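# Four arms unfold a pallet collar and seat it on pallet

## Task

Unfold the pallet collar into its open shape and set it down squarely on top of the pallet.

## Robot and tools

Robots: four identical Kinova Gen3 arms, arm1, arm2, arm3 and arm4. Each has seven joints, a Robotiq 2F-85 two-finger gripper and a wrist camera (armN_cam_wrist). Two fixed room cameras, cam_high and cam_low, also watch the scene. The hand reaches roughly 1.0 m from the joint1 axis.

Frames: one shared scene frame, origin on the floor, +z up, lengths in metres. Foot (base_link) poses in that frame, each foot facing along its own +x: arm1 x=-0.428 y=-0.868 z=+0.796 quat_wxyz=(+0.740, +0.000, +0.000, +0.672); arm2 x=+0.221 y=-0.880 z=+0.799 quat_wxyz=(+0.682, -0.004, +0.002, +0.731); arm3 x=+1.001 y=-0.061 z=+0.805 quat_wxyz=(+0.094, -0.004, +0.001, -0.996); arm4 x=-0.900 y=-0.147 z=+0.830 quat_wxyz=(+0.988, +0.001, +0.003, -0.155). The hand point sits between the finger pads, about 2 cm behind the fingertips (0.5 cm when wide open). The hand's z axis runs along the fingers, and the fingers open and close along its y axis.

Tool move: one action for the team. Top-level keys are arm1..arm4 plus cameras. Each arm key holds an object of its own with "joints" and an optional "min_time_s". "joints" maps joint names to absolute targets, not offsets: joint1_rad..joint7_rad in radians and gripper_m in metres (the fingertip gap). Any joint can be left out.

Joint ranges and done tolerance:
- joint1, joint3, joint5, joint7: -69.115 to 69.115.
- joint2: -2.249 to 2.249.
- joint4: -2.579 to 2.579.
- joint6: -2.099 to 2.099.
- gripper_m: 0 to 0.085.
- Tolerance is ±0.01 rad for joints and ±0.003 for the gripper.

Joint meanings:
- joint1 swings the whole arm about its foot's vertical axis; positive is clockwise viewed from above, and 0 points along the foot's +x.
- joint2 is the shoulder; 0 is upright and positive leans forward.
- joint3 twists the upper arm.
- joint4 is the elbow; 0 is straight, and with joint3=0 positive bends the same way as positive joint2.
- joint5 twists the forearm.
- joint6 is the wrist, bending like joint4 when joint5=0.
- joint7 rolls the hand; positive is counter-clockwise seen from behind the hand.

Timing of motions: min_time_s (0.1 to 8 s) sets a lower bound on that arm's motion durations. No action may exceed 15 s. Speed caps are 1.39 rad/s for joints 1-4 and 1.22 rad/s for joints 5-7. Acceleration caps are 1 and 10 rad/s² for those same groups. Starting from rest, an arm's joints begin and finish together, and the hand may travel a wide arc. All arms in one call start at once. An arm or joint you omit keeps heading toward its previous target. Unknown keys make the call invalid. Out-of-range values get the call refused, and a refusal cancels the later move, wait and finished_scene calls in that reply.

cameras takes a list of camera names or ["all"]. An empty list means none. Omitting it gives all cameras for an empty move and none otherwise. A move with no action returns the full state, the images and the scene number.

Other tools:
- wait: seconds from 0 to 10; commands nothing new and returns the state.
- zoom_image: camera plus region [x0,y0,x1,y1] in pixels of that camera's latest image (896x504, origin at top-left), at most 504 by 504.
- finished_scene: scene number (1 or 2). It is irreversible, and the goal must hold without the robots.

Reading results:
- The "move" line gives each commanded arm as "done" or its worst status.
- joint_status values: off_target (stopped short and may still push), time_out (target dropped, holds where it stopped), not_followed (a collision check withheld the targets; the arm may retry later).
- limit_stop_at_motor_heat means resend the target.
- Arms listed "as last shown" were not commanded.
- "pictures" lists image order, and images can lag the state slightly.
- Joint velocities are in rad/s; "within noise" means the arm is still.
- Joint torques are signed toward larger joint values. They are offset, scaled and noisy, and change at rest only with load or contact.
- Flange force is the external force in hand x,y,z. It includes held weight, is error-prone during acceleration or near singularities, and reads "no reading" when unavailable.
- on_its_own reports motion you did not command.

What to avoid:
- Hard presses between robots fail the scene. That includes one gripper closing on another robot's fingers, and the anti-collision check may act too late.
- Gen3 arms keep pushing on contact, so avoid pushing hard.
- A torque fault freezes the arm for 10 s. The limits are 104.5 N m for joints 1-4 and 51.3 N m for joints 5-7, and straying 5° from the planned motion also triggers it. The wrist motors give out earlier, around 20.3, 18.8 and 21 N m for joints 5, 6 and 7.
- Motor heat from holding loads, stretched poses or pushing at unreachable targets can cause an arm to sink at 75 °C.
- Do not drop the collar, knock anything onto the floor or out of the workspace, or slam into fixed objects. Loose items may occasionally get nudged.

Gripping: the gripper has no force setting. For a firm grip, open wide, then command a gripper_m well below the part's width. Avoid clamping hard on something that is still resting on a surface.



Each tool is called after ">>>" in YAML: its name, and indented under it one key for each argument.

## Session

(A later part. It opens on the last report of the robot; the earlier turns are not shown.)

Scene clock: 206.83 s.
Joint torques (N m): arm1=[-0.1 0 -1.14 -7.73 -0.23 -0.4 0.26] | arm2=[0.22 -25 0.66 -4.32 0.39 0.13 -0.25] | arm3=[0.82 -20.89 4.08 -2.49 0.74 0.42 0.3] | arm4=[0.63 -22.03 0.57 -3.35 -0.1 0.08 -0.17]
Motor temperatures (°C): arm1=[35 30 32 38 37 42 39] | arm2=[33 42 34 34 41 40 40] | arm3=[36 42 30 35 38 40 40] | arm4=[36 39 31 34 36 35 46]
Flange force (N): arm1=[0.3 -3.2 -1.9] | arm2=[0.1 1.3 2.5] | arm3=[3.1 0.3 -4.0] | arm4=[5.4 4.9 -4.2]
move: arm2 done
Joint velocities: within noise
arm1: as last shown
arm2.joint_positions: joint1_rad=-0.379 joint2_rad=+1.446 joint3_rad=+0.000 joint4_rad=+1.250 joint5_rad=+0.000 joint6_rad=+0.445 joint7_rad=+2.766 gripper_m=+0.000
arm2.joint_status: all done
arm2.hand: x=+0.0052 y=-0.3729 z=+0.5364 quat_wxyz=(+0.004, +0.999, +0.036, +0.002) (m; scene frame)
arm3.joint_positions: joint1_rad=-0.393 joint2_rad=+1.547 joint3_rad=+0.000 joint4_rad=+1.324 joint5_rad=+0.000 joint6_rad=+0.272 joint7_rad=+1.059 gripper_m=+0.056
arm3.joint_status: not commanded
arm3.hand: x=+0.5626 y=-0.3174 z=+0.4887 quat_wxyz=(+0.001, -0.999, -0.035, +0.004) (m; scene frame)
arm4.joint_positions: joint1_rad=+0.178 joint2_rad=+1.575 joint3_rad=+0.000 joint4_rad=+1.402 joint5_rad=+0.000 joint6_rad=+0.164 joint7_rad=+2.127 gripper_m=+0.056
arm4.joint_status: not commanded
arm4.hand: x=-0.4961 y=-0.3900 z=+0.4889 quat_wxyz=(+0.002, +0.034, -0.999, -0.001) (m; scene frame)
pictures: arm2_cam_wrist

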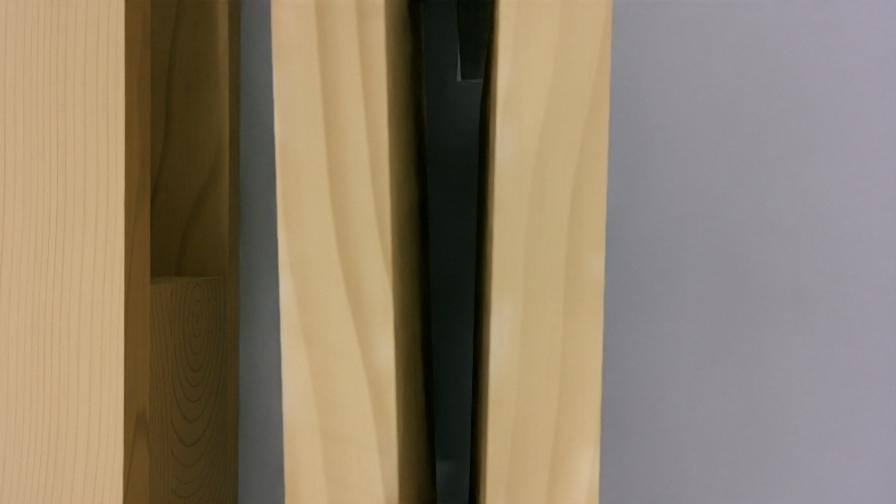

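>>> move:
  arm2: {"joints": {"joint1_rad": -0.3792, "joint2_rad": 1.4505, "joint4_rad": 1.2466, "joint6_rad": 0.4445, "joint7_rad": 2.766}, "min_time_s": 0.8}

>>> move:
  arm2: {"joints": {"joint1_rad": -0.3792, "joint2_rad": 1.4543, "joint4_rad": 1.2435, "joint6_rad": 0.4438, "joint7_rad": 2.766}, "min_time_s": 0.8}
  cameras: ["arm2_cam_wrist"]

Scene clock: 208.97 s.
Joint torques (N m): arm1=[-0.02 0.1 -1.14 -7.75 -0.14 -0.41 0.25] | arm2=[0.19 -24.98 0.66 -4.31 0.36 0.11 -0.23] | arm3=[0.89 -20.91 4.08 -2.45 0.78 0.44 0.29] | arm4=[0.67 -22.05 0.6 -3.38 -0.08 0.07 -0.19]
Motor temperatures (°C): arm1=[35 30 32 38 37 42 39] | arm2=[33 42 34 34 41 40 40] | arm3=[36 42 30 35 38 40 40] | arm4=[36 39 31 34 36 35 46]
Flange force (N): arm1=[0.6 -3.1 -1.7] | arm2=[0.2 1.3 2.4] | arm3=[3.1 0.5 -3.9] | arm4=[5.4 5.0 -4.2]
move: arm2 done
Joint velocities: within noise
arm1, arm3, arm4: as last shown
arm2.joint_positions: joint1_rad=-0.379 joint2_rad=+1.451 joint3_rad=+0.000 joint4_rad=+1.247 joint5_rad=+0.000 joint6_rad=+0.445 joint7_rad=+2.766 gripper_m=+0.000
arm2.joint_status: all done
arm2.hand: x=+0.0052 y=-0.3729 z=+0.5344 quat_wxyz=(+0.004, +0.999, +0.036, +0.002) (m; scene frame)
pictures: none

Scene clock: 210.07 s.
Joint torques (N m): arm1=[0.04 0.1 -1.14 -7.72 -0.13 -0.43 0.24] | arm2=[0.25 -19.55 0.53 -3.65 0.38 -0.25 -0.23] | arm3=[0.48 -20.91 3.67 -2.54 0.7 0.44 0.33] | arm4=[0.64 -22.03 0.55 -3.33 -0.06 0.07 -0.15]
Motor temperatures (°C): arm1=[35 30 32 38 37 42 39] | arm2=[33 42 34 34 41 40 40] | arm3=[36 42 30 35 38 40 40] | arm4=[36 39 31 34 36 35 46]
Flange force (N): arm1=[0.6 -3.1 -1.9] | arm2=[0.6 3.0 -8.8] | arm3=[3.0 -0.3 -4.1] | arm4=[5.2 4.9 -4.1]
move: arm2 done
Joint velocities: within noise
arm1, arm3, arm4: as last shown
arm2.joint_positions: joint1_rad=-0.379 joint2_rad=+1.454 joint3_rad=+0.000 joint4_rad=+1.243 joint5_rad=+0.000 joint6_rad=+0.444 joint7_rad=+2.766 gripper_m=+0.000
arm2.joint_status: all done
arm2.hand: x=+0.0052 y=-0.3729 z=+0.5328 quat_wxyz=(+0.004, +0.999, +0.036, +0.002) (m; scene frame)
pictures: arm2_cam_wrist

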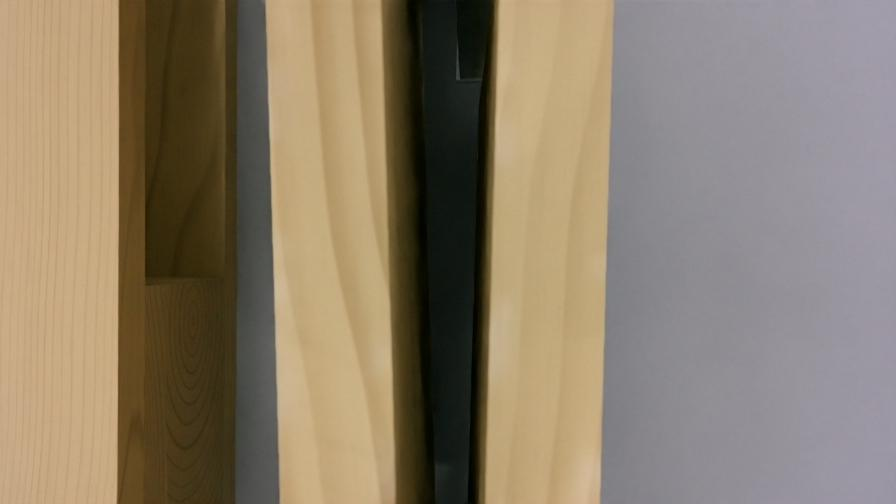

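>>> move:
  arm2: {"joints": {"gripper_m": 0.008}}
  cameras: ["arm2_cam_wrist"]

>>> zoom_image:
  camera: "arm2_cam_wrist"
  region: [346, 360, 546, 504]

Scene clock: 211.40 s.
Joint torques (N m): arm1=[0.01 0.05 -1.09 -7.8 -0.18 -0.49 0.27] | arm2=[1.44 -14.2 1.79 -2.32 0.71 -0.16 -0.24] | arm3=[0.24 -20.43 3.3 -2.18 0.67 0.55 0.28] | arm4=[0.62 -22.01 0.56 -3.35 -0.08 0.08 -0.15]
Motor temperatures (°C): arm1=[35 30 32 38 37 42 39] | arm2=[33 42 34 34 41 40 40] | arm3=[36 42 30 35 38 40 40] | arm4=[36 39 31 34 36 35 46]
Flange force (N): arm1=[0.5 -2.9 -1.9] | arm2=[-1.3 4.0 -18.4] | arm3=[2.1 -0.5 -4.4] | arm4=[5.4 5.0 -4.2]
move: arm2 done
Joint velocities: within noise
arm1, arm3, arm4: as last shown
arm2.joint_positions: joint1_rad=-0.379 joint2_rad=+1.454 joint3_rad=+0.000 joint4_rad=+1.243 joint5_rad=+0.000 joint6_rad=+0.444 joint7_rad=+2.766 gripper_m=+0.008
arm2.joint_status: all done
arm2.hand: x=+0.0052 y=-0.3729 z=+0.5328 quat_wxyz=(+0.004, +0.999, +0.036, +0.002) (m; scene frame)
pictures: arm2_cam_wrist

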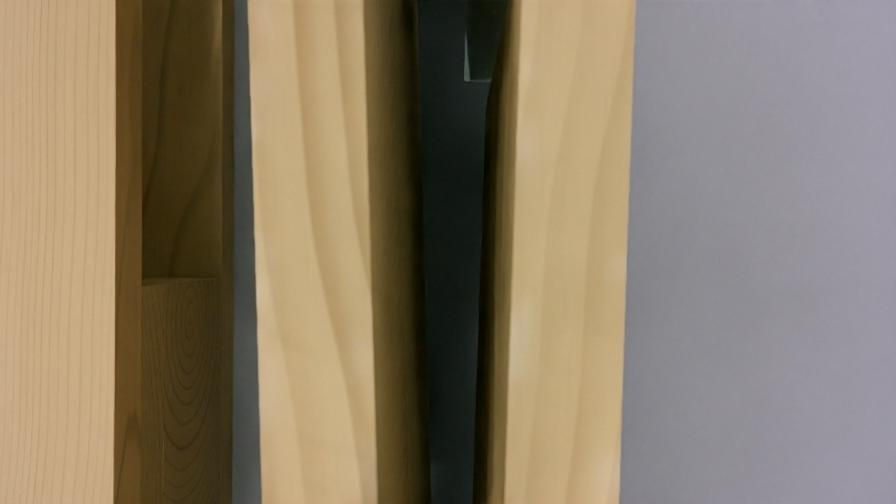

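Scaled by 2.520 from the camera's 896x504 image, which has a finer 1280x720 frame.

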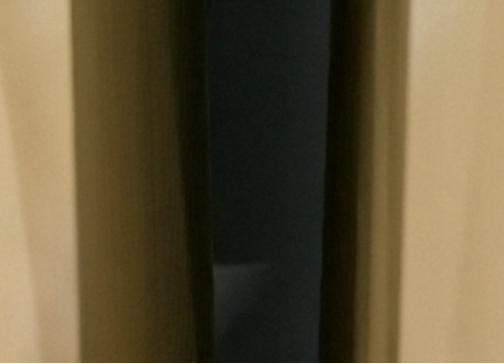

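>>> move:
  arm2: {"joints": {"gripper_m": 0.018}}
  cameras: ["arm2_cam_wrist", "arm3_cam_wrist", "arm4_cam_wrist"]

Scene clock: 213.73 s.
Joint torques (N m): arm1=[-0.02 0.04 -1.17 -7.73 -0.17 -0.45 0.23] | arm2=[1.78 -13.63 2.13 -2.71 0.77 -0.49 -0.25] | arm3=[1.82 -20.78 5.27 -1.8 0.91 0.74 0.32] | arm4=[0.36 -21.72 0.19 -3.15 -0.09 0.17 -0.15]
Motor temperatures (°C): arm1=[35 30 32 38 37 42 39] | arm2=[33 42 34 34 41 40 40] | arm3=[36 42 30 35 38 40 40] | arm4=[36 39 31 34 36 35 46]
Flange force (N): arm1=[0.6 -3.3 -2.0] | arm2=[-1.5 5.4 -20.6] | arm3=[2.7 2.8 -2.7] | arm4=[5.4 4.3 -4.4]
move: arm2 done
Joint velocities: within noise
arm1, arm4: as last shown
arm2.joint_positions: joint1_rad=-0.379 joint2_rad=+1.454 joint3_rad=+0.000 joint4_rad=+1.244 joint5_rad=+0.000 joint6_rad=+0.444 joint7_rad=+2.766 gripper_m=+0.017
arm2.joint_status: all done
arm2.hand: x=+0.0052 y=-0.3729 z=+0.5328 quat_wxyz=(+0.004, +0.999, +0.036, +0.002) (m; scene frame)
arm3.joint_positions: joint1_rad=-0.393 joint2_rad=+1.547 joint3_rad=+0.000 joint4_rad=+1.323 joint5_rad=+0.000 joint6_rad=+0.272 joint7_rad=+1.059 gripper_m=+0.056
arm3.joint_status: not commanded
arm3.hand: x=+0.5626 y=-0.3175 z=+0.4887 quat_wxyz=(+0.001, -0.999, -0.035, +0.004) (m; scene frame)
arm4.hand: x=-0.4961 y=-0.3901 z=+0.4889 quat_wxyz=(+0.002, +0.034, -0.999, -0.001) (m; scene frame)
pictures: arm2_cam_wrist, arm3_cam_wrist, arm4_cam_wrist

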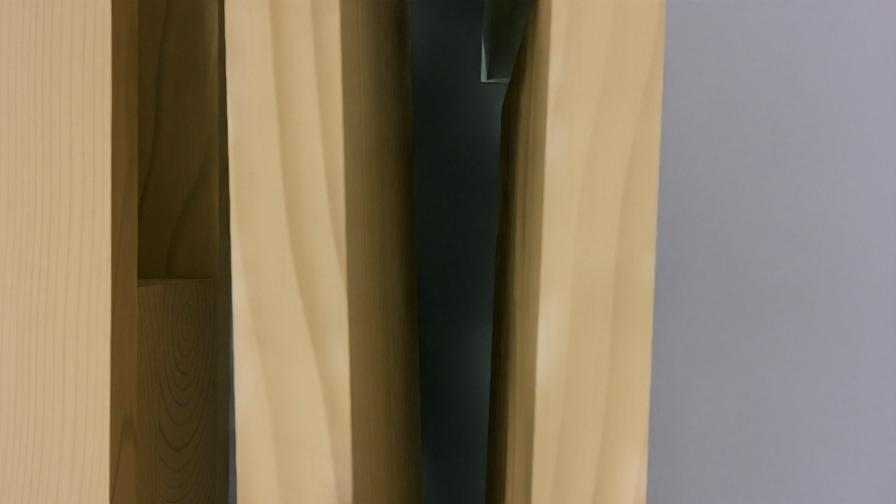

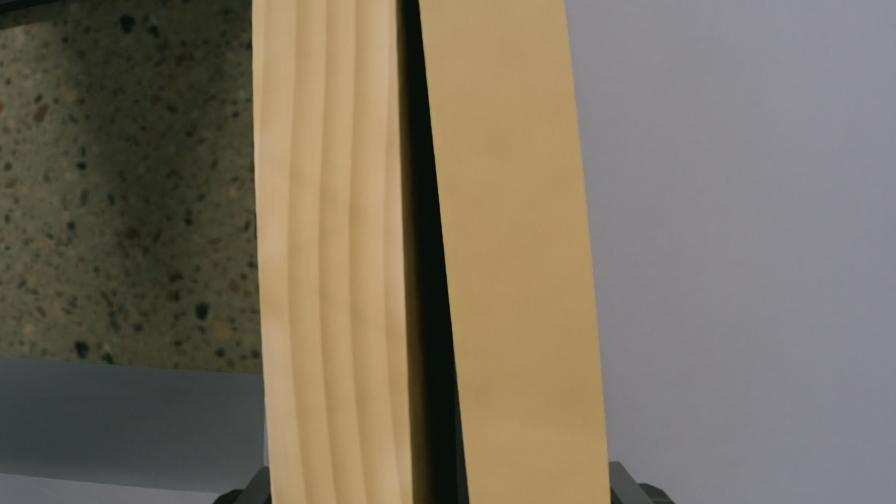

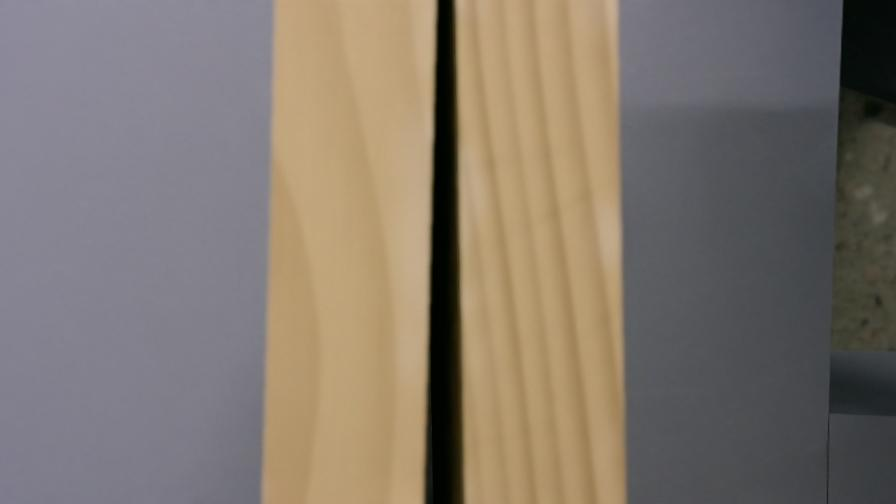

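>>> move:
  arm4: {"joints": {"gripper_m": 0.08}}
  arm2: {"joints": {"gripper_m": 0.03}}
  cameras: ["arm2_cam_wrist", "arm3_cam_wrist", "arm4_cam_wrist"]

Scene clock: 216.13 s.
Joint torques (N m): arm1=[0.02 0.05 -1.14 -7.75 -0.18 -0.46 0.29] | arm2=[0.63 -20.24 0.93 -2.91 0.34 0.36 -0.38] | arm3=[2.44 -21.61 5.87 -2.1 0.93 0.66 0.3] | arm4=[0.62 -21.99 0.55 -3.36 -0.08 0.08 -0.17]
Motor temperatures (°C): arm1=[35 30 32 38 37 42 39] | arm2=[33 42 34 34 41 40 40] | arm3=[36 42 30 35 38 40 40] | arm4=[36 39 31 34 36 35 46]
Flange force (N): arm1=[0.5 -3.1 -2.0] | arm2=[-0.4 1.2 -5.6] | arm3=[3.6 3.6 -1.4] | arm4=[5.4 4.9 -4.3]
move: arm2 done; arm4 done
Joint velocities: within noise
arm1.joint_positions: joint1_rad=+0.109 joint2_rad=-0.427 joint3_rad=-0.050 joint4_rad=+1.472 joint5_rad=-0.070 joint6_rad=+1.961 joint7_rad=+1.887 gripper_m=+0.085
arm1.joint_status: not commanded
arm1.hand: x=-0.4065 y=-0.7305 z=+1.3129 quat_wxyz=(-0.046, +0.769, -0.636, -0.053) (m; scene frame)
arm2.joint_positions: joint1_rad=-0.379 joint2_rad=+1.454 joint3_rad=+0.000 joint4_rad=+1.243 joint5_rad=+0.000 joint6_rad=+0.444 joint7_rad=+2.766 gripper_m=+0.030
arm2.joint_status: all done
arm2.hand: x=+0.0052 y=-0.3729 z=+0.5327 quat_wxyz=(+0.004, +0.999, +0.036, +0.002) (m; scene frame)
arm3.joint_positions: joint1_rad=-0.393 joint2_rad=+1.547 joint3_rad=+0.000 joint4_rad=+1.324 joint5_rad=+0.000 joint6_rad=+0.272 joint7_rad=+1.059 gripper_m=+0.056
arm3.joint_status: not commanded
arm3.hand: x=+0.5626 y=-0.3173 z=+0.4887 quat_wxyz=(+0.001, -0.999, -0.035, +0.004) (m; scene frame)
arm4.joint_positions: joint1_rad=+0.178 joint2_rad=+1.575 joint3_rad=+0.000 joint4_rad=+1.402 joint5_rad=+0.000 joint6_rad=+0.164 joint7_rad=+2.127 gripper_m=+0.080
arm4.joint_status: all done
arm4.hand: x=-0.4961 y=-0.3900 z=+0.4889 quat_wxyz=(+0.002, +0.034, -0.999, -0.001) (m; scene frame)
pictures: arm2_cam_wrist, arm3_cam_wrist, arm4_cam_wrist

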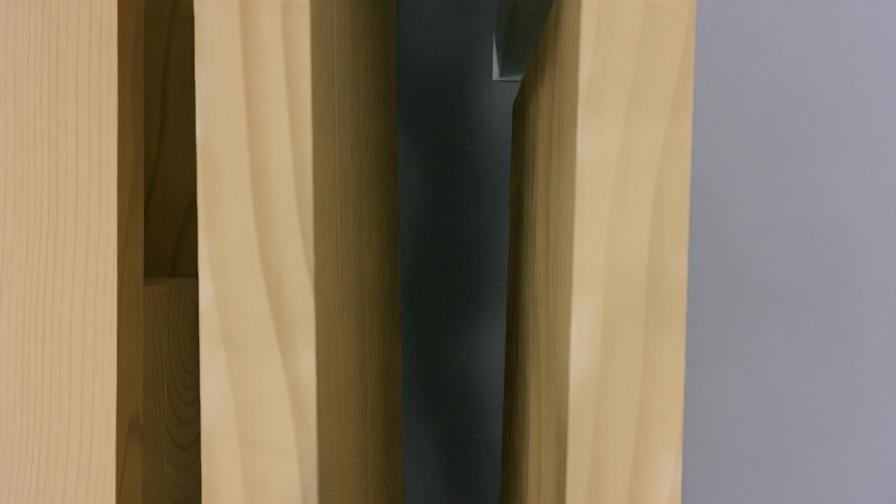

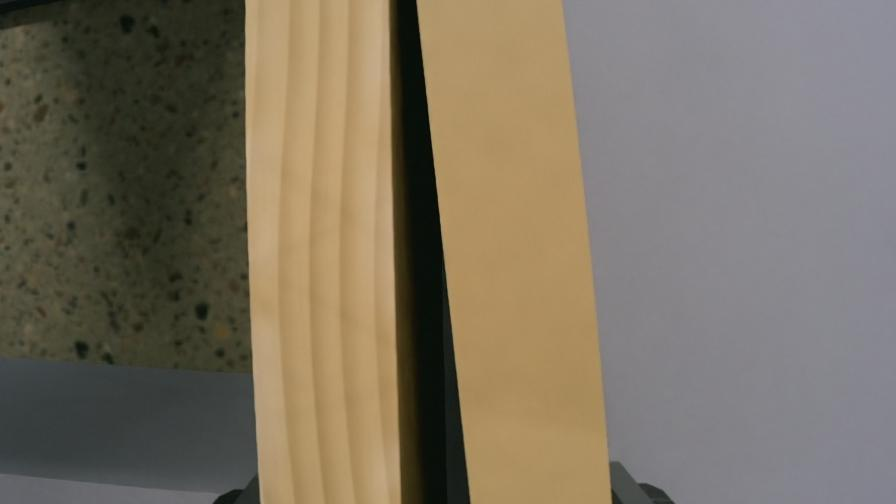

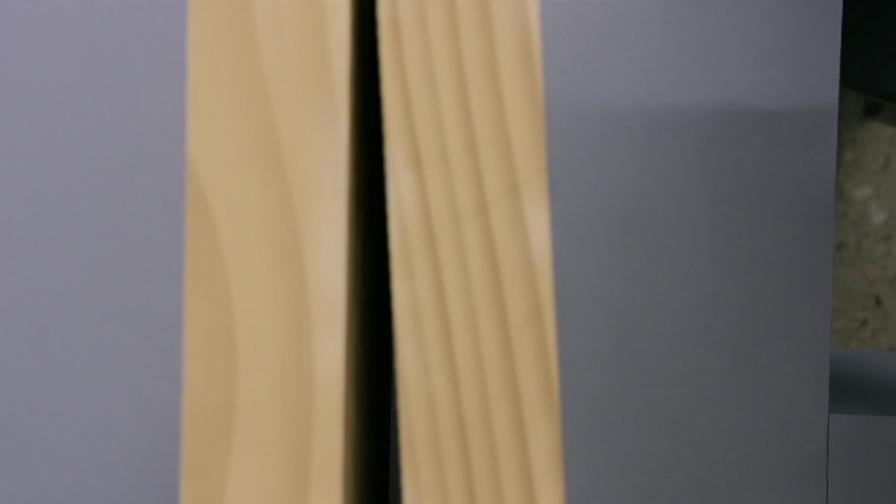

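>>> move:
  arm3: {"joints": {"gripper_m": 0.064}}
  arm2: {"joints": {"gripper_m": 0.045}}
  cameras: ["arm2_cam_wrist", "arm3_cam_wrist", "arm4_cam_wrist"]

Scene clock: 218.37 s.
Joint torques (N m): arm1=[-0.08 0.05 -1.11 -7.81 -0.16 -0.44 0.29] | arm2=[-1.15 -27.25 -0.74 -4.54 0.07 0.36 -0.21] | arm3=[-0.01 -20.04 2.99 -1.57 0.67 0.89 0.39] | arm4=[-0.84 -21.33 -1.31 -2.59 -0.18 0.5 -0.14]
Motor temperatures (°C): arm1=[35 30 32 38 37 42 39] | arm2=[33 42 34 34 41 40 40] | arm3=[36 42 30 35 38 40 40] | arm4=[36 39 31 34 36 35 46]
Flange force (N): arm1=[0.5 -2.9 -1.7] | arm2=[2.2 -0.1 7.2] | arm3=[1.0 -0.3 -3.9] | arm4=[6.1 1.7 -4.0]
move: arm2 done; arm3 done
Joint velocities: within noise
arm1, arm4: as last shown
arm2.joint_positions: joint1_rad=-0.379 joint2_rad=+1.454 joint3_rad=+0.000 joint4_rad=+1.244 joint5_rad=+0.000 joint6_rad=+0.444 joint7_rad=+2.766 gripper_m=+0.045
arm2.joint_status: all done
arm2.hand: x=+0.0052 y=-0.3729 z=+0.5328 quat_wxyz=(+0.004, +0.999, +0.036, +0.002) (m; scene frame)
arm3.joint_positions: joint1_rad=-0.393 joint2_rad=+1.547 joint3_rad=+0.000 joint4_rad=+1.324 joint5_rad=+0.000 joint6_rad=+0.272 joint7_rad=+1.059 gripper_m=+0.064
arm3.joint_status: all done
arm3.hand: x=+0.5626 y=-0.3174 z=+0.4887 quat_wxyz=(+0.001, -0.999, -0.035, +0.004) (m; scene frame)
arm4.hand: x=-0.4961 y=-0.3901 z=+0.4889 quat_wxyz=(+0.002, +0.034, -0.999, -0.001) (m; scene frame)
pictures: arm2_cam_wrist, arm3_cam_wrist, arm4_cam_wrist

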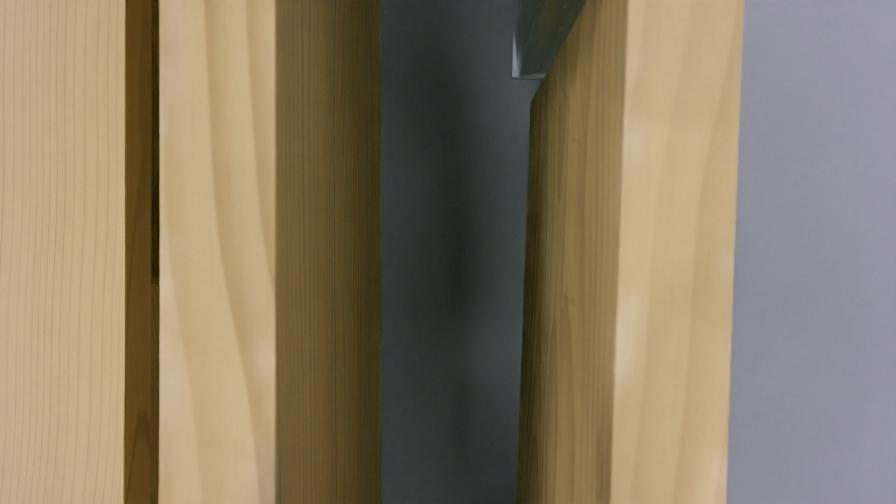

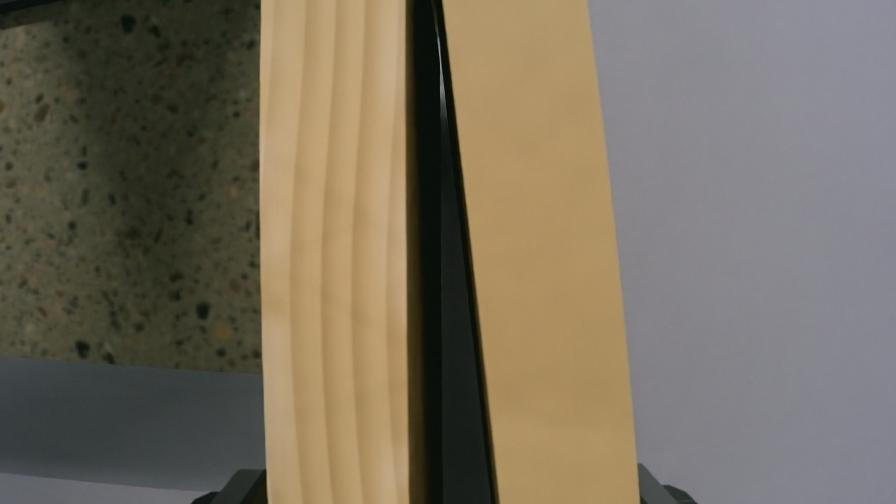

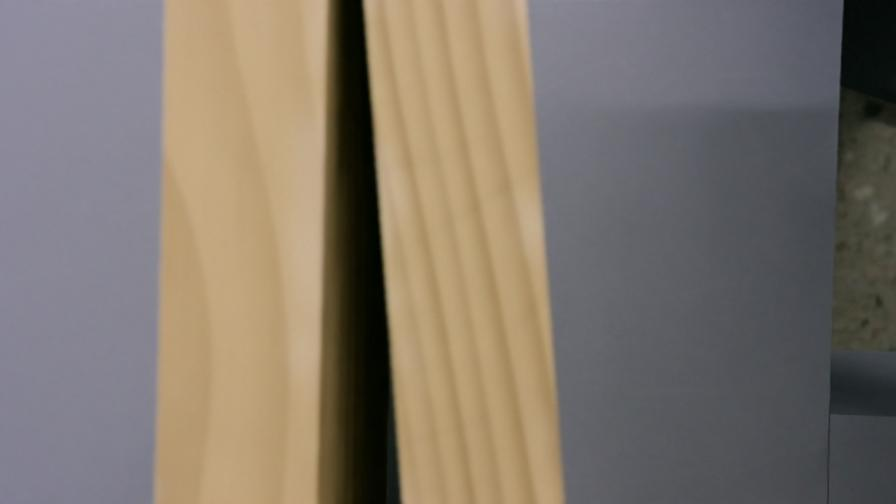

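>>> move:
  arm2: {"joints": {"joint2_rad": 1.4018, "joint4_rad": 1.2863, "joint6_rad": 0.4531}, "min_time_s": 1.0}

>>> move:
  arm2: {"joints": {"gripper_m": 0.018}}
  cameras: ["arm2_cam_wrist", "arm3_cam_wrist", "arm4_cam_wrist"]

Scene clock: 222.17 s.
Joint torques (N m): arm1=[-0.07 0.07 -1.16 -7.78 -0.15 -0.43 0.27] | arm2=[0.17 -24.96 0.64 -4.43 0.38 0.11 -0.26] | arm3=[-0.1 -20.46 2.85 -1.83 0.66 0.81 0.38] | arm4=[0.61 -21.97 0.52 -3.29 -0.07 0.09 -0.18]
Motor temperatures (°C): arm1=[35 30 32 38 37 42 39] | arm2=[33 42 34 34 41 40 40] | arm3=[36 42 30 35 38 40 40] | arm4=[36 39 31 34 36 35 46]
Flange force (N): arm1=[0.6 -3.1 -1.8] | arm2=[0.2 1.3 2.5] | arm3=[1.4 -0.7 -3.5] | arm4=[5.3 4.8 -4.2]
move: arm2 done
Joint velocities: within noise
arm1, arm3, arm4: as last shown
arm2.joint_positions: joint1_rad=-0.379 joint2_rad=+1.402 joint3_rad=+0.000 joint4_rad=+1.286 joint5_rad=+0.000 joint6_rad=+0.453 joint7_rad=+2.766 gripper_m=+0.045
arm2.joint_status: all done
arm2.hand: x=+0.0053 y=-0.3730 z=+0.5559 quat_wxyz=(+0.004, +0.999, +0.036, +0.002) (m; scene frame)
arm3.joint_positions: joint1_rad=-0.393 joint2_rad=+1.547 joint3_rad=+0.000 joint4_rad=+1.323 joint5_rad=+0.000 joint6_rad=+0.272 joint7_rad=+1.059 gripper_m=+0.064
arm4.hand: x=-0.4961 y=-0.3900 z=+0.4889 quat_wxyz=(+0.002, +0.034, -0.999, -0.001) (m; scene frame)
pictures: none

Scene clock: 222.93 s.
Joint torques (N m): arm1=[0.03 0.03 -1.1 -7.78 -0.15 -0.39 0.3] | arm2=[0.18 -24.95 0.67 -4.4 0.37 0.09 -0.26] | arm3=[-0.13 -20.48 2.99 -1.84 0.61 0.75 0.41] | arm4=[0.59 -21.96 0.55 -3.29 -0.08 0.11 -0.17]
Motor temperatures (°C): arm1=[35 30 32 38 37 42 39] | arm2=[33 42 34 34 41 40 40] | arm3=[36 42 30 35 38 40 40] | arm4=[36 39 31 34 36 35 46]
Flange force (N): arm1=[0.4 -2.9 -1.7] | arm2=[0.2 1.2 2.5] | arm3=[1.2 -0.6 -3.5] | arm4=[5.4 4.8 -4.2]
move: arm2 done
Joint velocities: within noise
arm1, arm3, arm4: as last shown
arm2.joint_positions: joint1_rad=-0.379 joint2_rad=+1.402 joint3_rad=+0.000 joint4_rad=+1.286 joint5_rad=+0.000 joint6_rad=+0.453 joint7_rad=+2.766 gripper_m=+0.018
arm2.joint_status: all done
arm2.hand: x=+0.0053 y=-0.3730 z=+0.5559 quat_wxyz=(+0.004, +0.999, +0.036, +0.002) (m; scene frame)
pictures: arm2_cam_wrist, arm3_cam_wrist, arm4_cam_wrist

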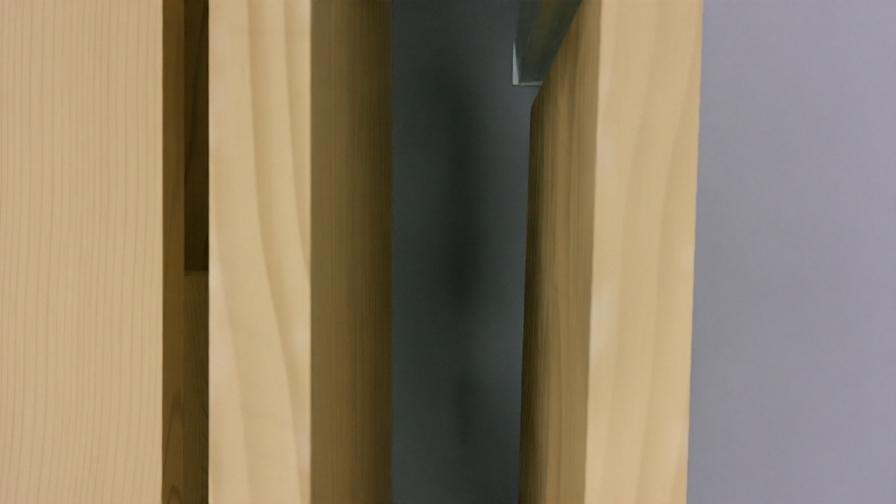

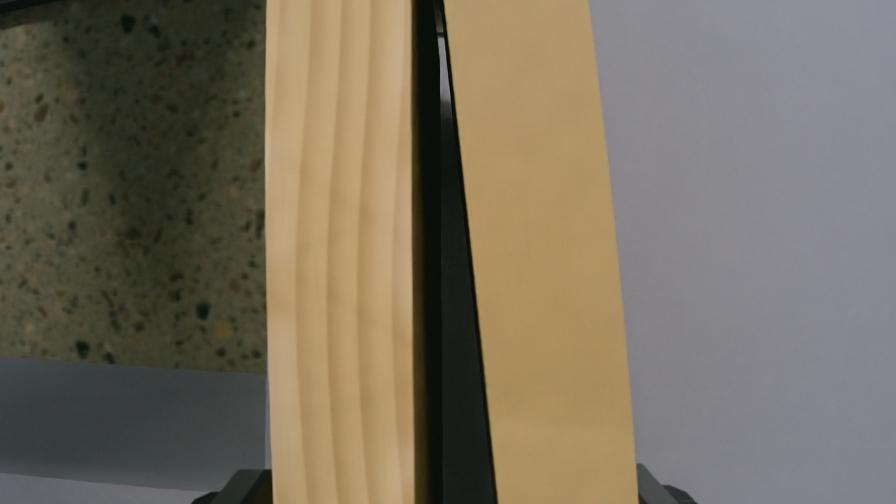

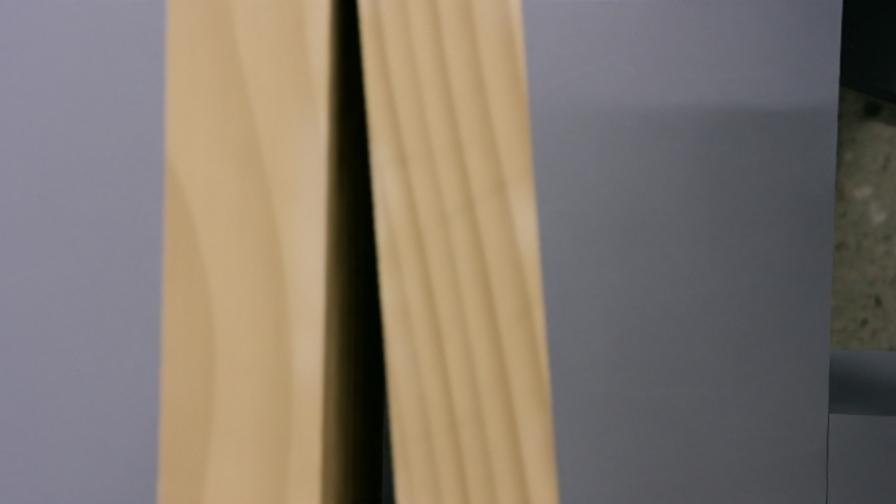

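>>> move:
  arm2: {"joints": {"joint2_rad": 1.5305, "joint4_rad": 1.1738, "joint6_rad": 0.4372}, "min_time_s": 2.5}
  cameras: ["arm2_cam_wrist"]

Scene clock: 226.63 s.
Joint torques (N m): arm1=[0.03 0.07 -1.17 -7.75 -0.19 -0.43 0.3] | arm2=[0.2 -25.02 0.67 -4.22 0.39 0.14 -0.27] | arm3=[-0.16 -20.38 2.89 -1.83 0.65 0.78 0.37] | arm4=[0.57 -21.95 0.51 -3.32 -0.1 0.1 -0.17]
Motor temperatures (°C): arm1=[35 30 32 38 37 42 39] | arm2=[33 42 34 34 41 40 40] | arm3=[36 42 30 35 38 40 40] | arm4=[36 39 31 34 36 35 46]
Flange force (N): arm1=[0.6 -3.1 -1.8] | arm2=[0.2 1.3 2.3] | arm3=[1.3 -0.8 -3.7] | arm4=[5.4 4.8 -4.3]
move: arm2 done
Joint velocities: within noise
arm1, arm3, arm4: as last shown
arm2.joint_positions: joint1_rad=-0.379 joint2_rad=+1.530 joint3_rad=+0.000 joint4_rad=+1.174 joint5_rad=+0.000 joint6_rad=+0.437 joint7_rad=+2.766 gripper_m=+0.018
arm2.joint_status: all done
arm2.hand: x=+0.0050 y=-0.3726 z=+0.4999 quat_wxyz=(+0.004, +0.999, +0.036, +0.002) (m; scene frame)
arm3.joint_positions: joint1_rad=-0.393 joint2_rad=+1.547 joint3_rad=+0.000 joint4_rad=+1.324 joint5_rad=+0.000 joint6_rad=+0.272 joint7_rad=+1.059 gripper_m=+0.064
pictures: arm2_cam_wrist

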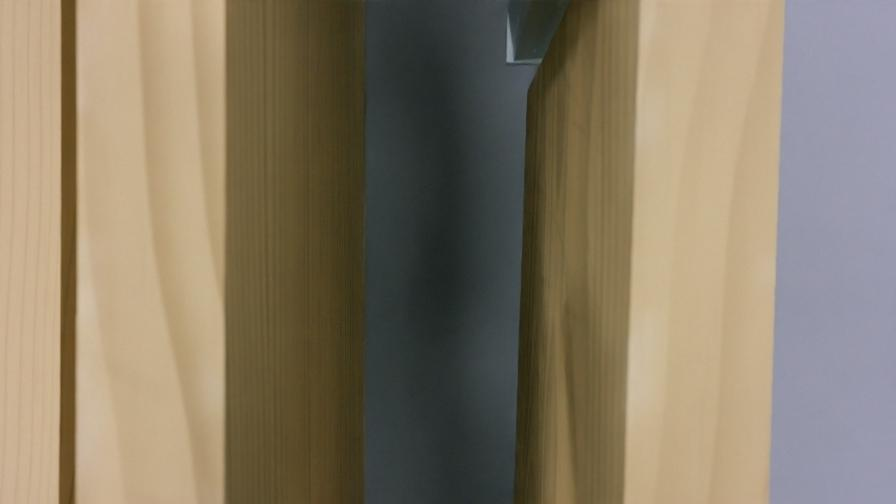

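>>> move:
  arm2: {"joints": {"gripper_m": 0.040}}
  arm3: {"joints": {"gripper_m": 0.08}}
  cameras: ["arm2_cam_wrist", "arm3_cam_wrist", "arm4_cam_wrist"]

Scene clock: 228.37 s.
Joint torques (N m): arm1=[-0.04 0.07 -1.1 -7.8 -0.17 -0.42 0.27] | arm2=[-1.34 -23.5 -1.05 -3.57 -0.01 0.45 -0.27] | arm3=[-0.85 -21.22 2.05 -2.59 0.55 0.4 0.43] | arm4=[-2.21 -21.18 -3.04 -2.38 -0.24 0.61 -0.04]
Motor temperatures (°C): arm1=[35 30 32 38 37 42 39] | arm2=[33 42 34 34 41 40 40] | arm3=[36 42 30 35 38 40 40] | arm4=[36 39 31 34 36 35 46]
Flange force (N): arm1=[0.5 -2.9 -1.6] | arm2=[2.7 0.1 0.3] | arm3=[1.7 -2.4 -3.5] | arm4=[7.2 -0.8 -3.9]
move: arm2 done; arm3 done
Joint velocities: within noise
arm1, arm4: as last shown
arm2.joint_positions: joint1_rad=-0.379 joint2_rad=+1.530 joint3_rad=+0.000 joint4_rad=+1.174 joint5_rad=+0.000 joint6_rad=+0.437 joint7_rad=+2.766 gripper_m=+0.040
arm2.joint_status: all done
arm2.hand: x=+0.0050 y=-0.3726 z=+0.4999 quat_wxyz=(+0.004, +0.999, +0.036, +0.002) (m; scene frame)
arm3.joint_positions: joint1_rad=-0.393 joint2_rad=+1.547 joint3_rad=+0.000 joint4_rad=+1.324 joint5_rad=+0.000 joint6_rad=+0.272 joint7_rad=+1.059 gripper_m=+0.080
arm3.joint_status: all done
arm3.hand: x=+0.5626 y=-0.3174 z=+0.4887 quat_wxyz=(+0.001, -0.999, -0.035, +0.004) (m; scene frame)
arm4.hand: x=-0.4961 y=-0.3901 z=+0.4889 quat_wxyz=(+0.002, +0.034, -0.999, -0.001) (m; scene frame)
pictures: arm2_cam_wrist, arm3_cam_wrist, arm4_cam_wrist

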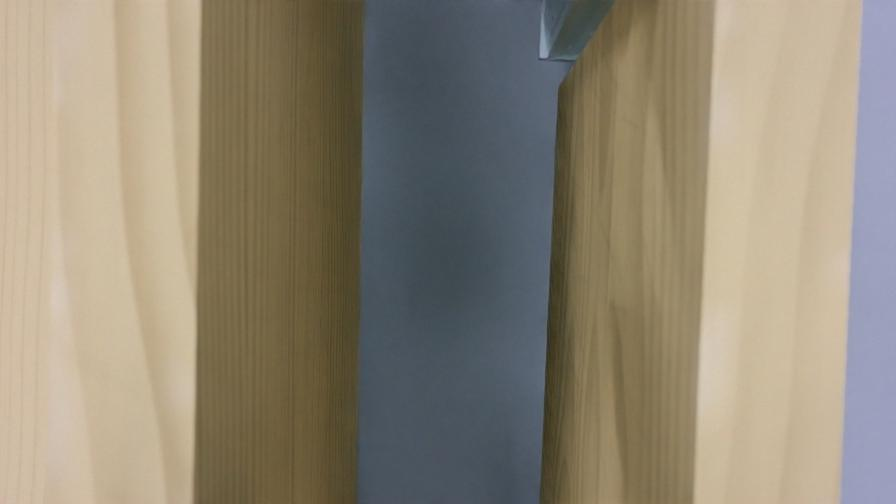

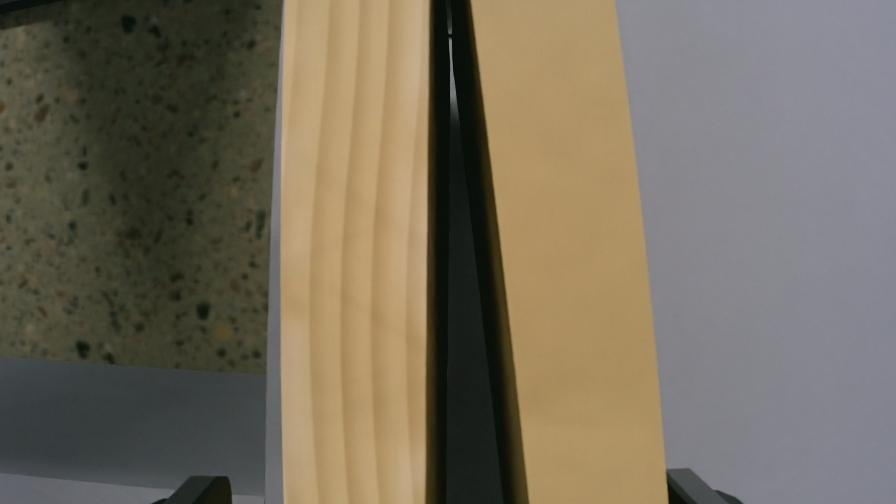

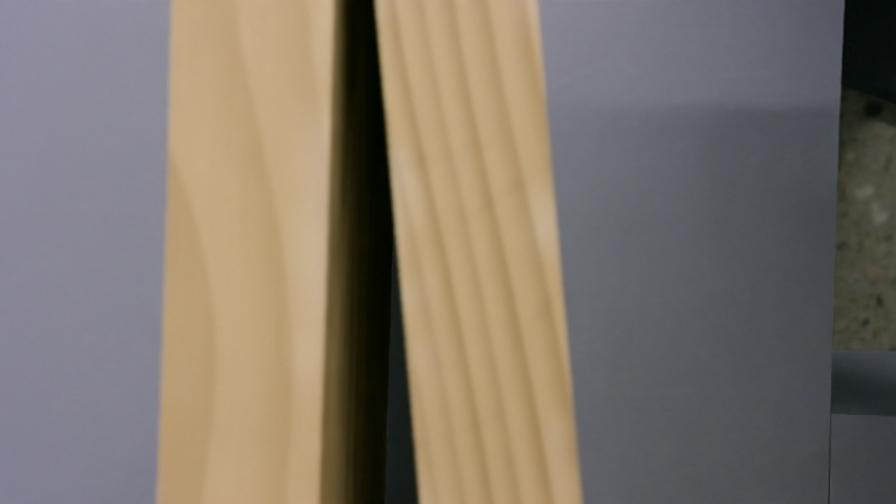

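>>> move:
  arm4: {"joints": {"joint1_rad": 0.2345, "joint4_rad": 1.3532, "joint6_rad": 0.2133, "joint7_rad": 2.1836, "gripper_m": 0.085}, "min_time_s": 2}
  cameras: []

>>> move:
  arm2: {"joints": {"joint1_rad": -0.3911, "joint2_rad": 1.5164, "joint4_rad": 1.2361, "joint6_rad": 0.3891, "joint7_rad": 2.7781, "gripper_m": 0.055}, "min_time_s": 2}
  cameras: ["arm2_cam_wrist", "arm3_cam_wrist", "arm4_cam_wrist", "cam_high"]

Scene clock: 232.67 s.
Joint torques (N m): arm1=[0.05 0.06 -1.12 -7.74 -0.16 -0.38 0.27] | arm2=[2.74 -22.82 3.09 -4.49 0.83 -0.3 -0.3] | arm3=[-0.88 -21.18 2.06 -2.65 0.51 0.44 0.39] | arm4=[2.76 -23.73 3.16 -4.71 0.21 -0.33 -0.13]
Motor temperatures (°C): arm1=[35 30 32 38 37 42 39] | arm2=[33 42 34 34 41 40 40] | arm3=[36 42 30 35 38 40 40] | arm4=[36 39 31 34 36 35 46]
Flange force (N): arm1=[0.4 -3.1 -1.8] | arm2=[-3.3 5.0 -3.4] | arm3=[2.0 -2.7 -3.7] | arm4=[4.0 9.9 -3.4]
move: arm4 done
Joint velocities: within noise
arm1, arm2, arm3: as last shown
arm4.joint_positions: joint1_rad=+0.234 joint2_rad=+1.575 joint3_rad=+0.000 joint4_rad=+1.353 joint5_rad=+0.000 joint6_rad=+0.213 joint7_rad=+2.184 gripper_m=+0.085
arm4.joint_status: all done
arm4.hand: x=-0.4978 y=-0.4204 z=+0.4917 quat_wxyz=(+0.003, +0.034, -0.999, -0.001) (m; scene frame)
pictures: none
No camera images: "cameras" was empty.

Scene clock: 234.97 s.
Joint torques (N m): arm1=[-0.01 -0.03 -1.11 -7.75 -0.19 -0.42 0.24] | arm2=[-2.37 -17.18 -2.34 2.63 -0.12 3.19 -0.21] | arm3=[2.14 -19.37 5.45 -1.12 0.93 1.02 0.33] | arm4=[0.64 -22.45 0.57 -3.8 -0.06 0.06 -0.16]
Motor temperatures (°C): arm1=[35 30 32 38 37 42 39] | arm2=[33 42 34 34 41 40 40] | arm3=[36 42 30 35 38 40 40] | arm4=[36 39 31 34 36 35 46]
Flange force (N): arm1=[0.3 -3.2 -1.9] | arm2=[1.2 -10.3 -0.5] | arm3=[2.3 3.7 -4.4] | arm4=[5.3 5.4 -4.3]
move: arm2 done
Joint velocities: within noise
arm1, arm3, arm4: as last shown
arm2.joint_positions: joint1_rad=-0.391 joint2_rad=+1.516 joint3_rad=+0.000 joint4_rad=+1.236 joint5_rad=+0.000 joint6_rad=+0.389 joint7_rad=+2.778 gripper_m=+0.055
arm2.joint_status: all done
arm2.hand: x=+0.0053 y=-0.3879 z=+0.4999 quat_wxyz=(+0.004, +0.999, +0.048, +0.002) (m; scene frame)
arm4.joint_positions: joint1_rad=+0.235 joint2_rad=+1.575 joint3_rad=+0.000 joint4_rad=+1.353 joint5_rad=+0.000 joint6_rad=+0.213 joint7_rad=+2.184 gripper_m=+0.085
pictures: arm2_cam_wrist, arm3_cam_wrist, arm4_cam_wrist, cam_high

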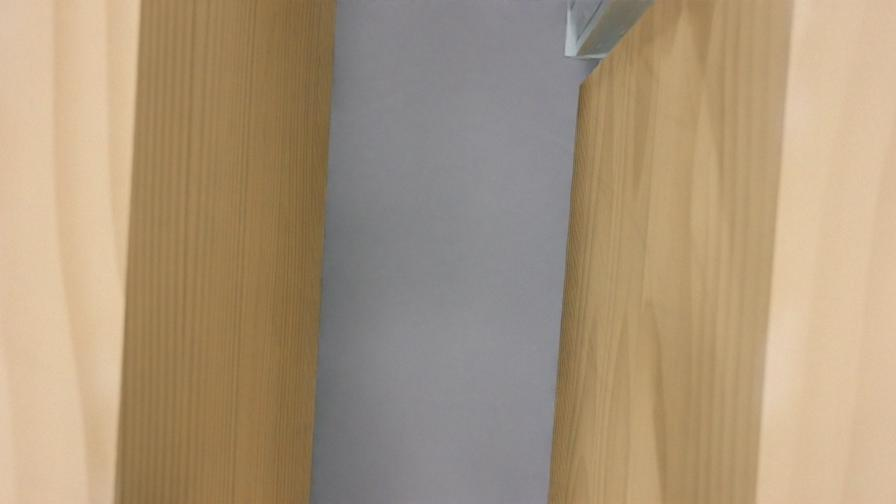

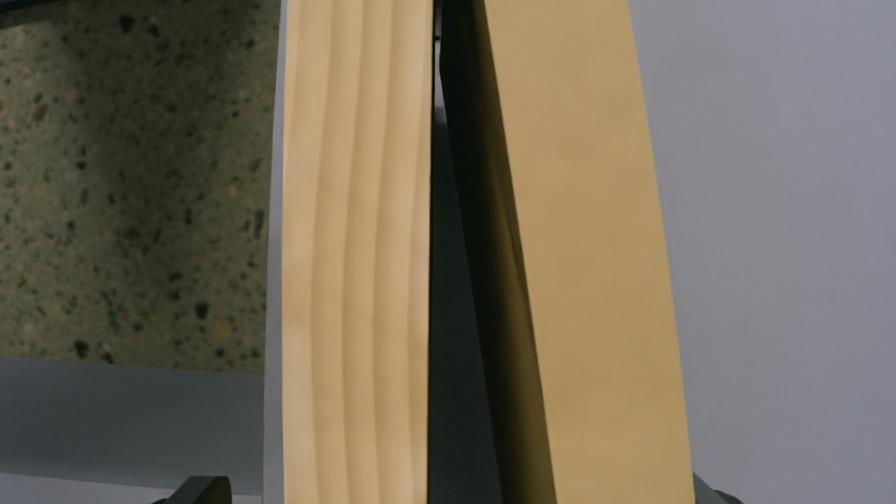

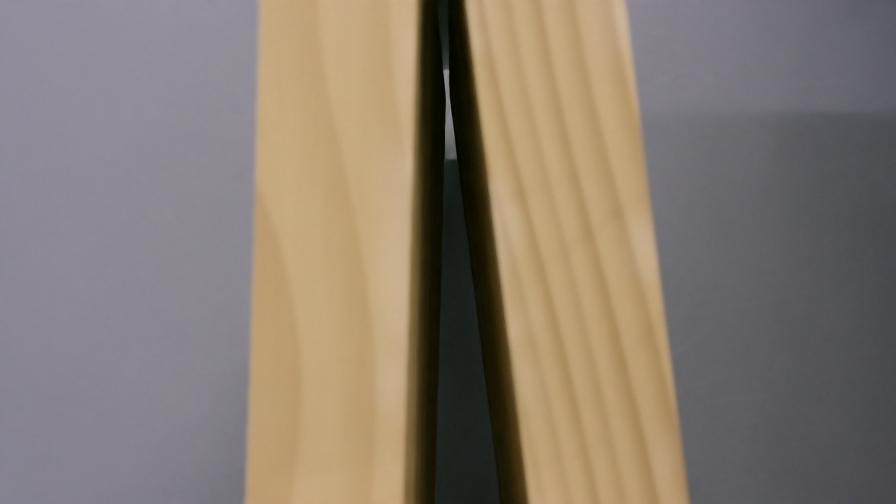

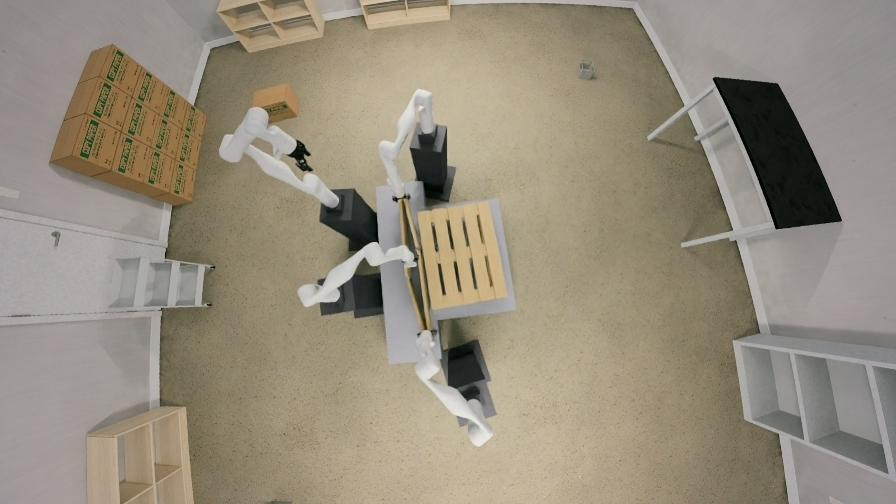

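>>> move:
  arm2: {"joints": {"gripper_m": 0.075}}
  arm3: {"joints": {"gripper_m": 0.085}}
  cameras: ["arm2_cam_wrist", "arm3_cam_wrist", "arm4_cam_wrist", "cam_low"]

Scene clock: 237.03 s.
Joint torques (N m): arm1=[-0.02 0.05 -1.14 -7.73 -0.17 -0.43 0.29] | arm2=[-1 -24.18 -0.68 -1.64 0.1 1.51 -0.25] | arm3=[0.62 -19.87 3.73 -1.38 0.72 0.91 0.38] | arm4=[0.6 -22.43 0.56 -3.81 -0.09 0.08 -0.17]
Motor temperatures (°C): arm1=[35 30 32 38 37 42 39] | arm2=[33 42 34 34 41 40 40] | arm3=[36 41 30 35 38 40 40] | arm4=[36 39 31 34 36 35 46]
Flange force (N): arm1=[0.4 -3.1 -2.0] | arm2=[0.8 -3.6 6.3] | arm3=[1.1 1.0 -3.9] | arm4=[5.5 5.4 -4.3]
move: arm2 done; arm3 done
Joint velocities: within noise
arm1.joint_positions: joint1_rad=+0.109 joint2_rad=-0.427 joint3_rad=-0.050 joint4_rad=+1.472 joint5_rad=-0.070 joint6_rad=+1.961 joint7_rad=+1.887 gripper_m=+0.085
arm1.joint_status: not commanded
arm1.hand: x=-0.4065 y=-0.7305 z=+1.3129 quat_wxyz=(-0.046, +0.769, -0.636, -0.053) (m; scene frame)
arm2.joint_positions: joint1_rad=-0.391 joint2_rad=+1.516 joint3_rad=+0.000 joint4_rad=+1.236 joint5_rad=+0.000 joint6_rad=+0.389 joint7_rad=+2.778 gripper_m=+0.075
arm2.joint_status: all done
arm2.hand: x=+0.0053 y=-0.3880 z=+0.4999 quat_wxyz=(+0.004, +0.999, +0.048, +0.002) (m; scene frame)
arm3.joint_positions: joint1_rad=-0.393 joint2_rad=+1.547 joint3_rad=+0.000 joint4_rad=+1.324 joint5_rad=+0.000 joint6_rad=+0.272 joint7_rad=+1.059 gripper_m=+0.085
arm3.joint_status: all done
arm3.hand: x=+0.5626 y=-0.3173 z=+0.4887 quat_wxyz=(+0.001, -0.999, -0.035, +0.004) (m; scene frame)
arm4: as last shown
pictures: arm2_cam_wrist, arm3_cam_wrist, arm4_cam_wrist, cam_low

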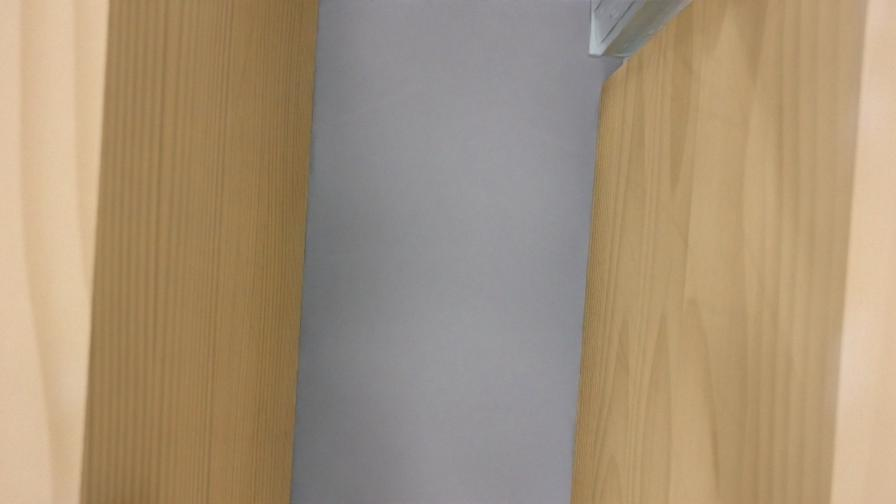

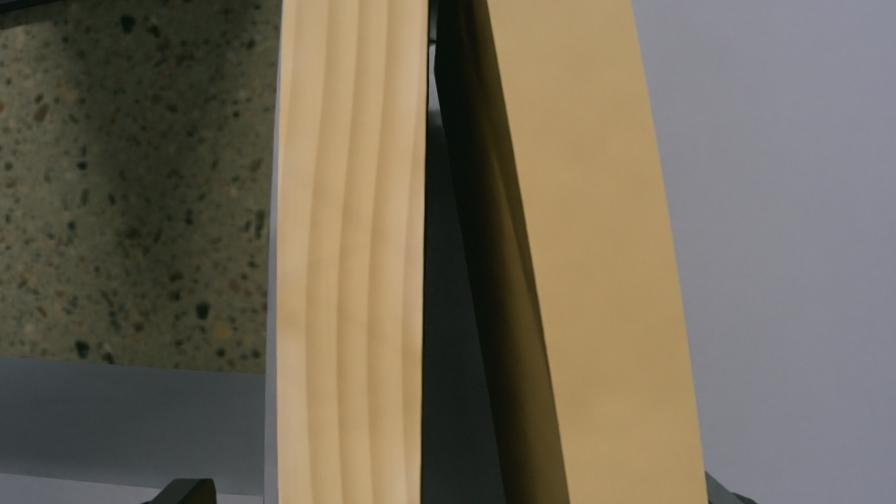

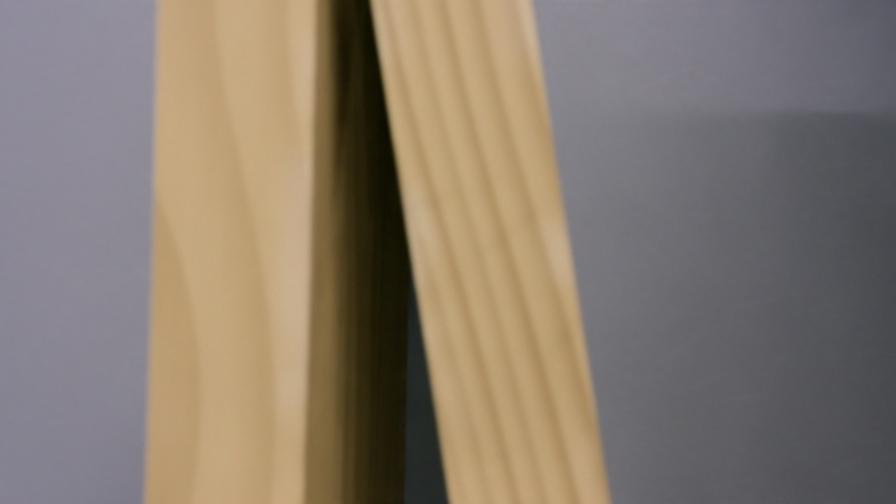

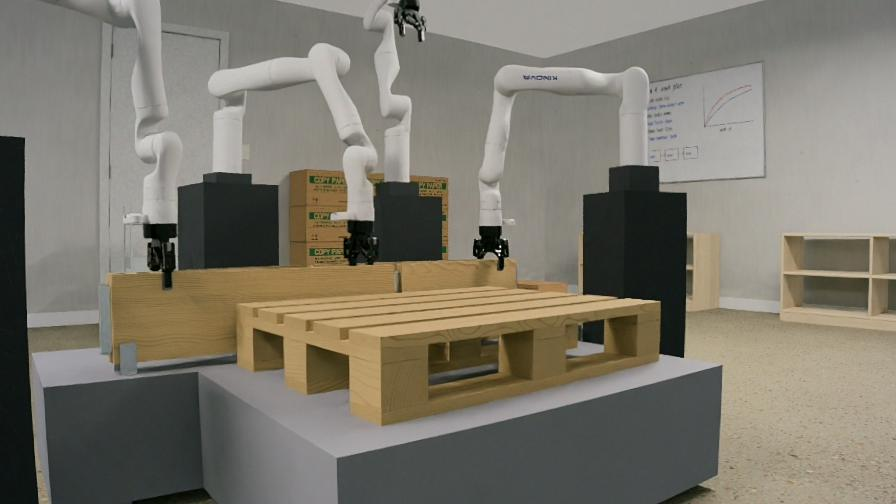

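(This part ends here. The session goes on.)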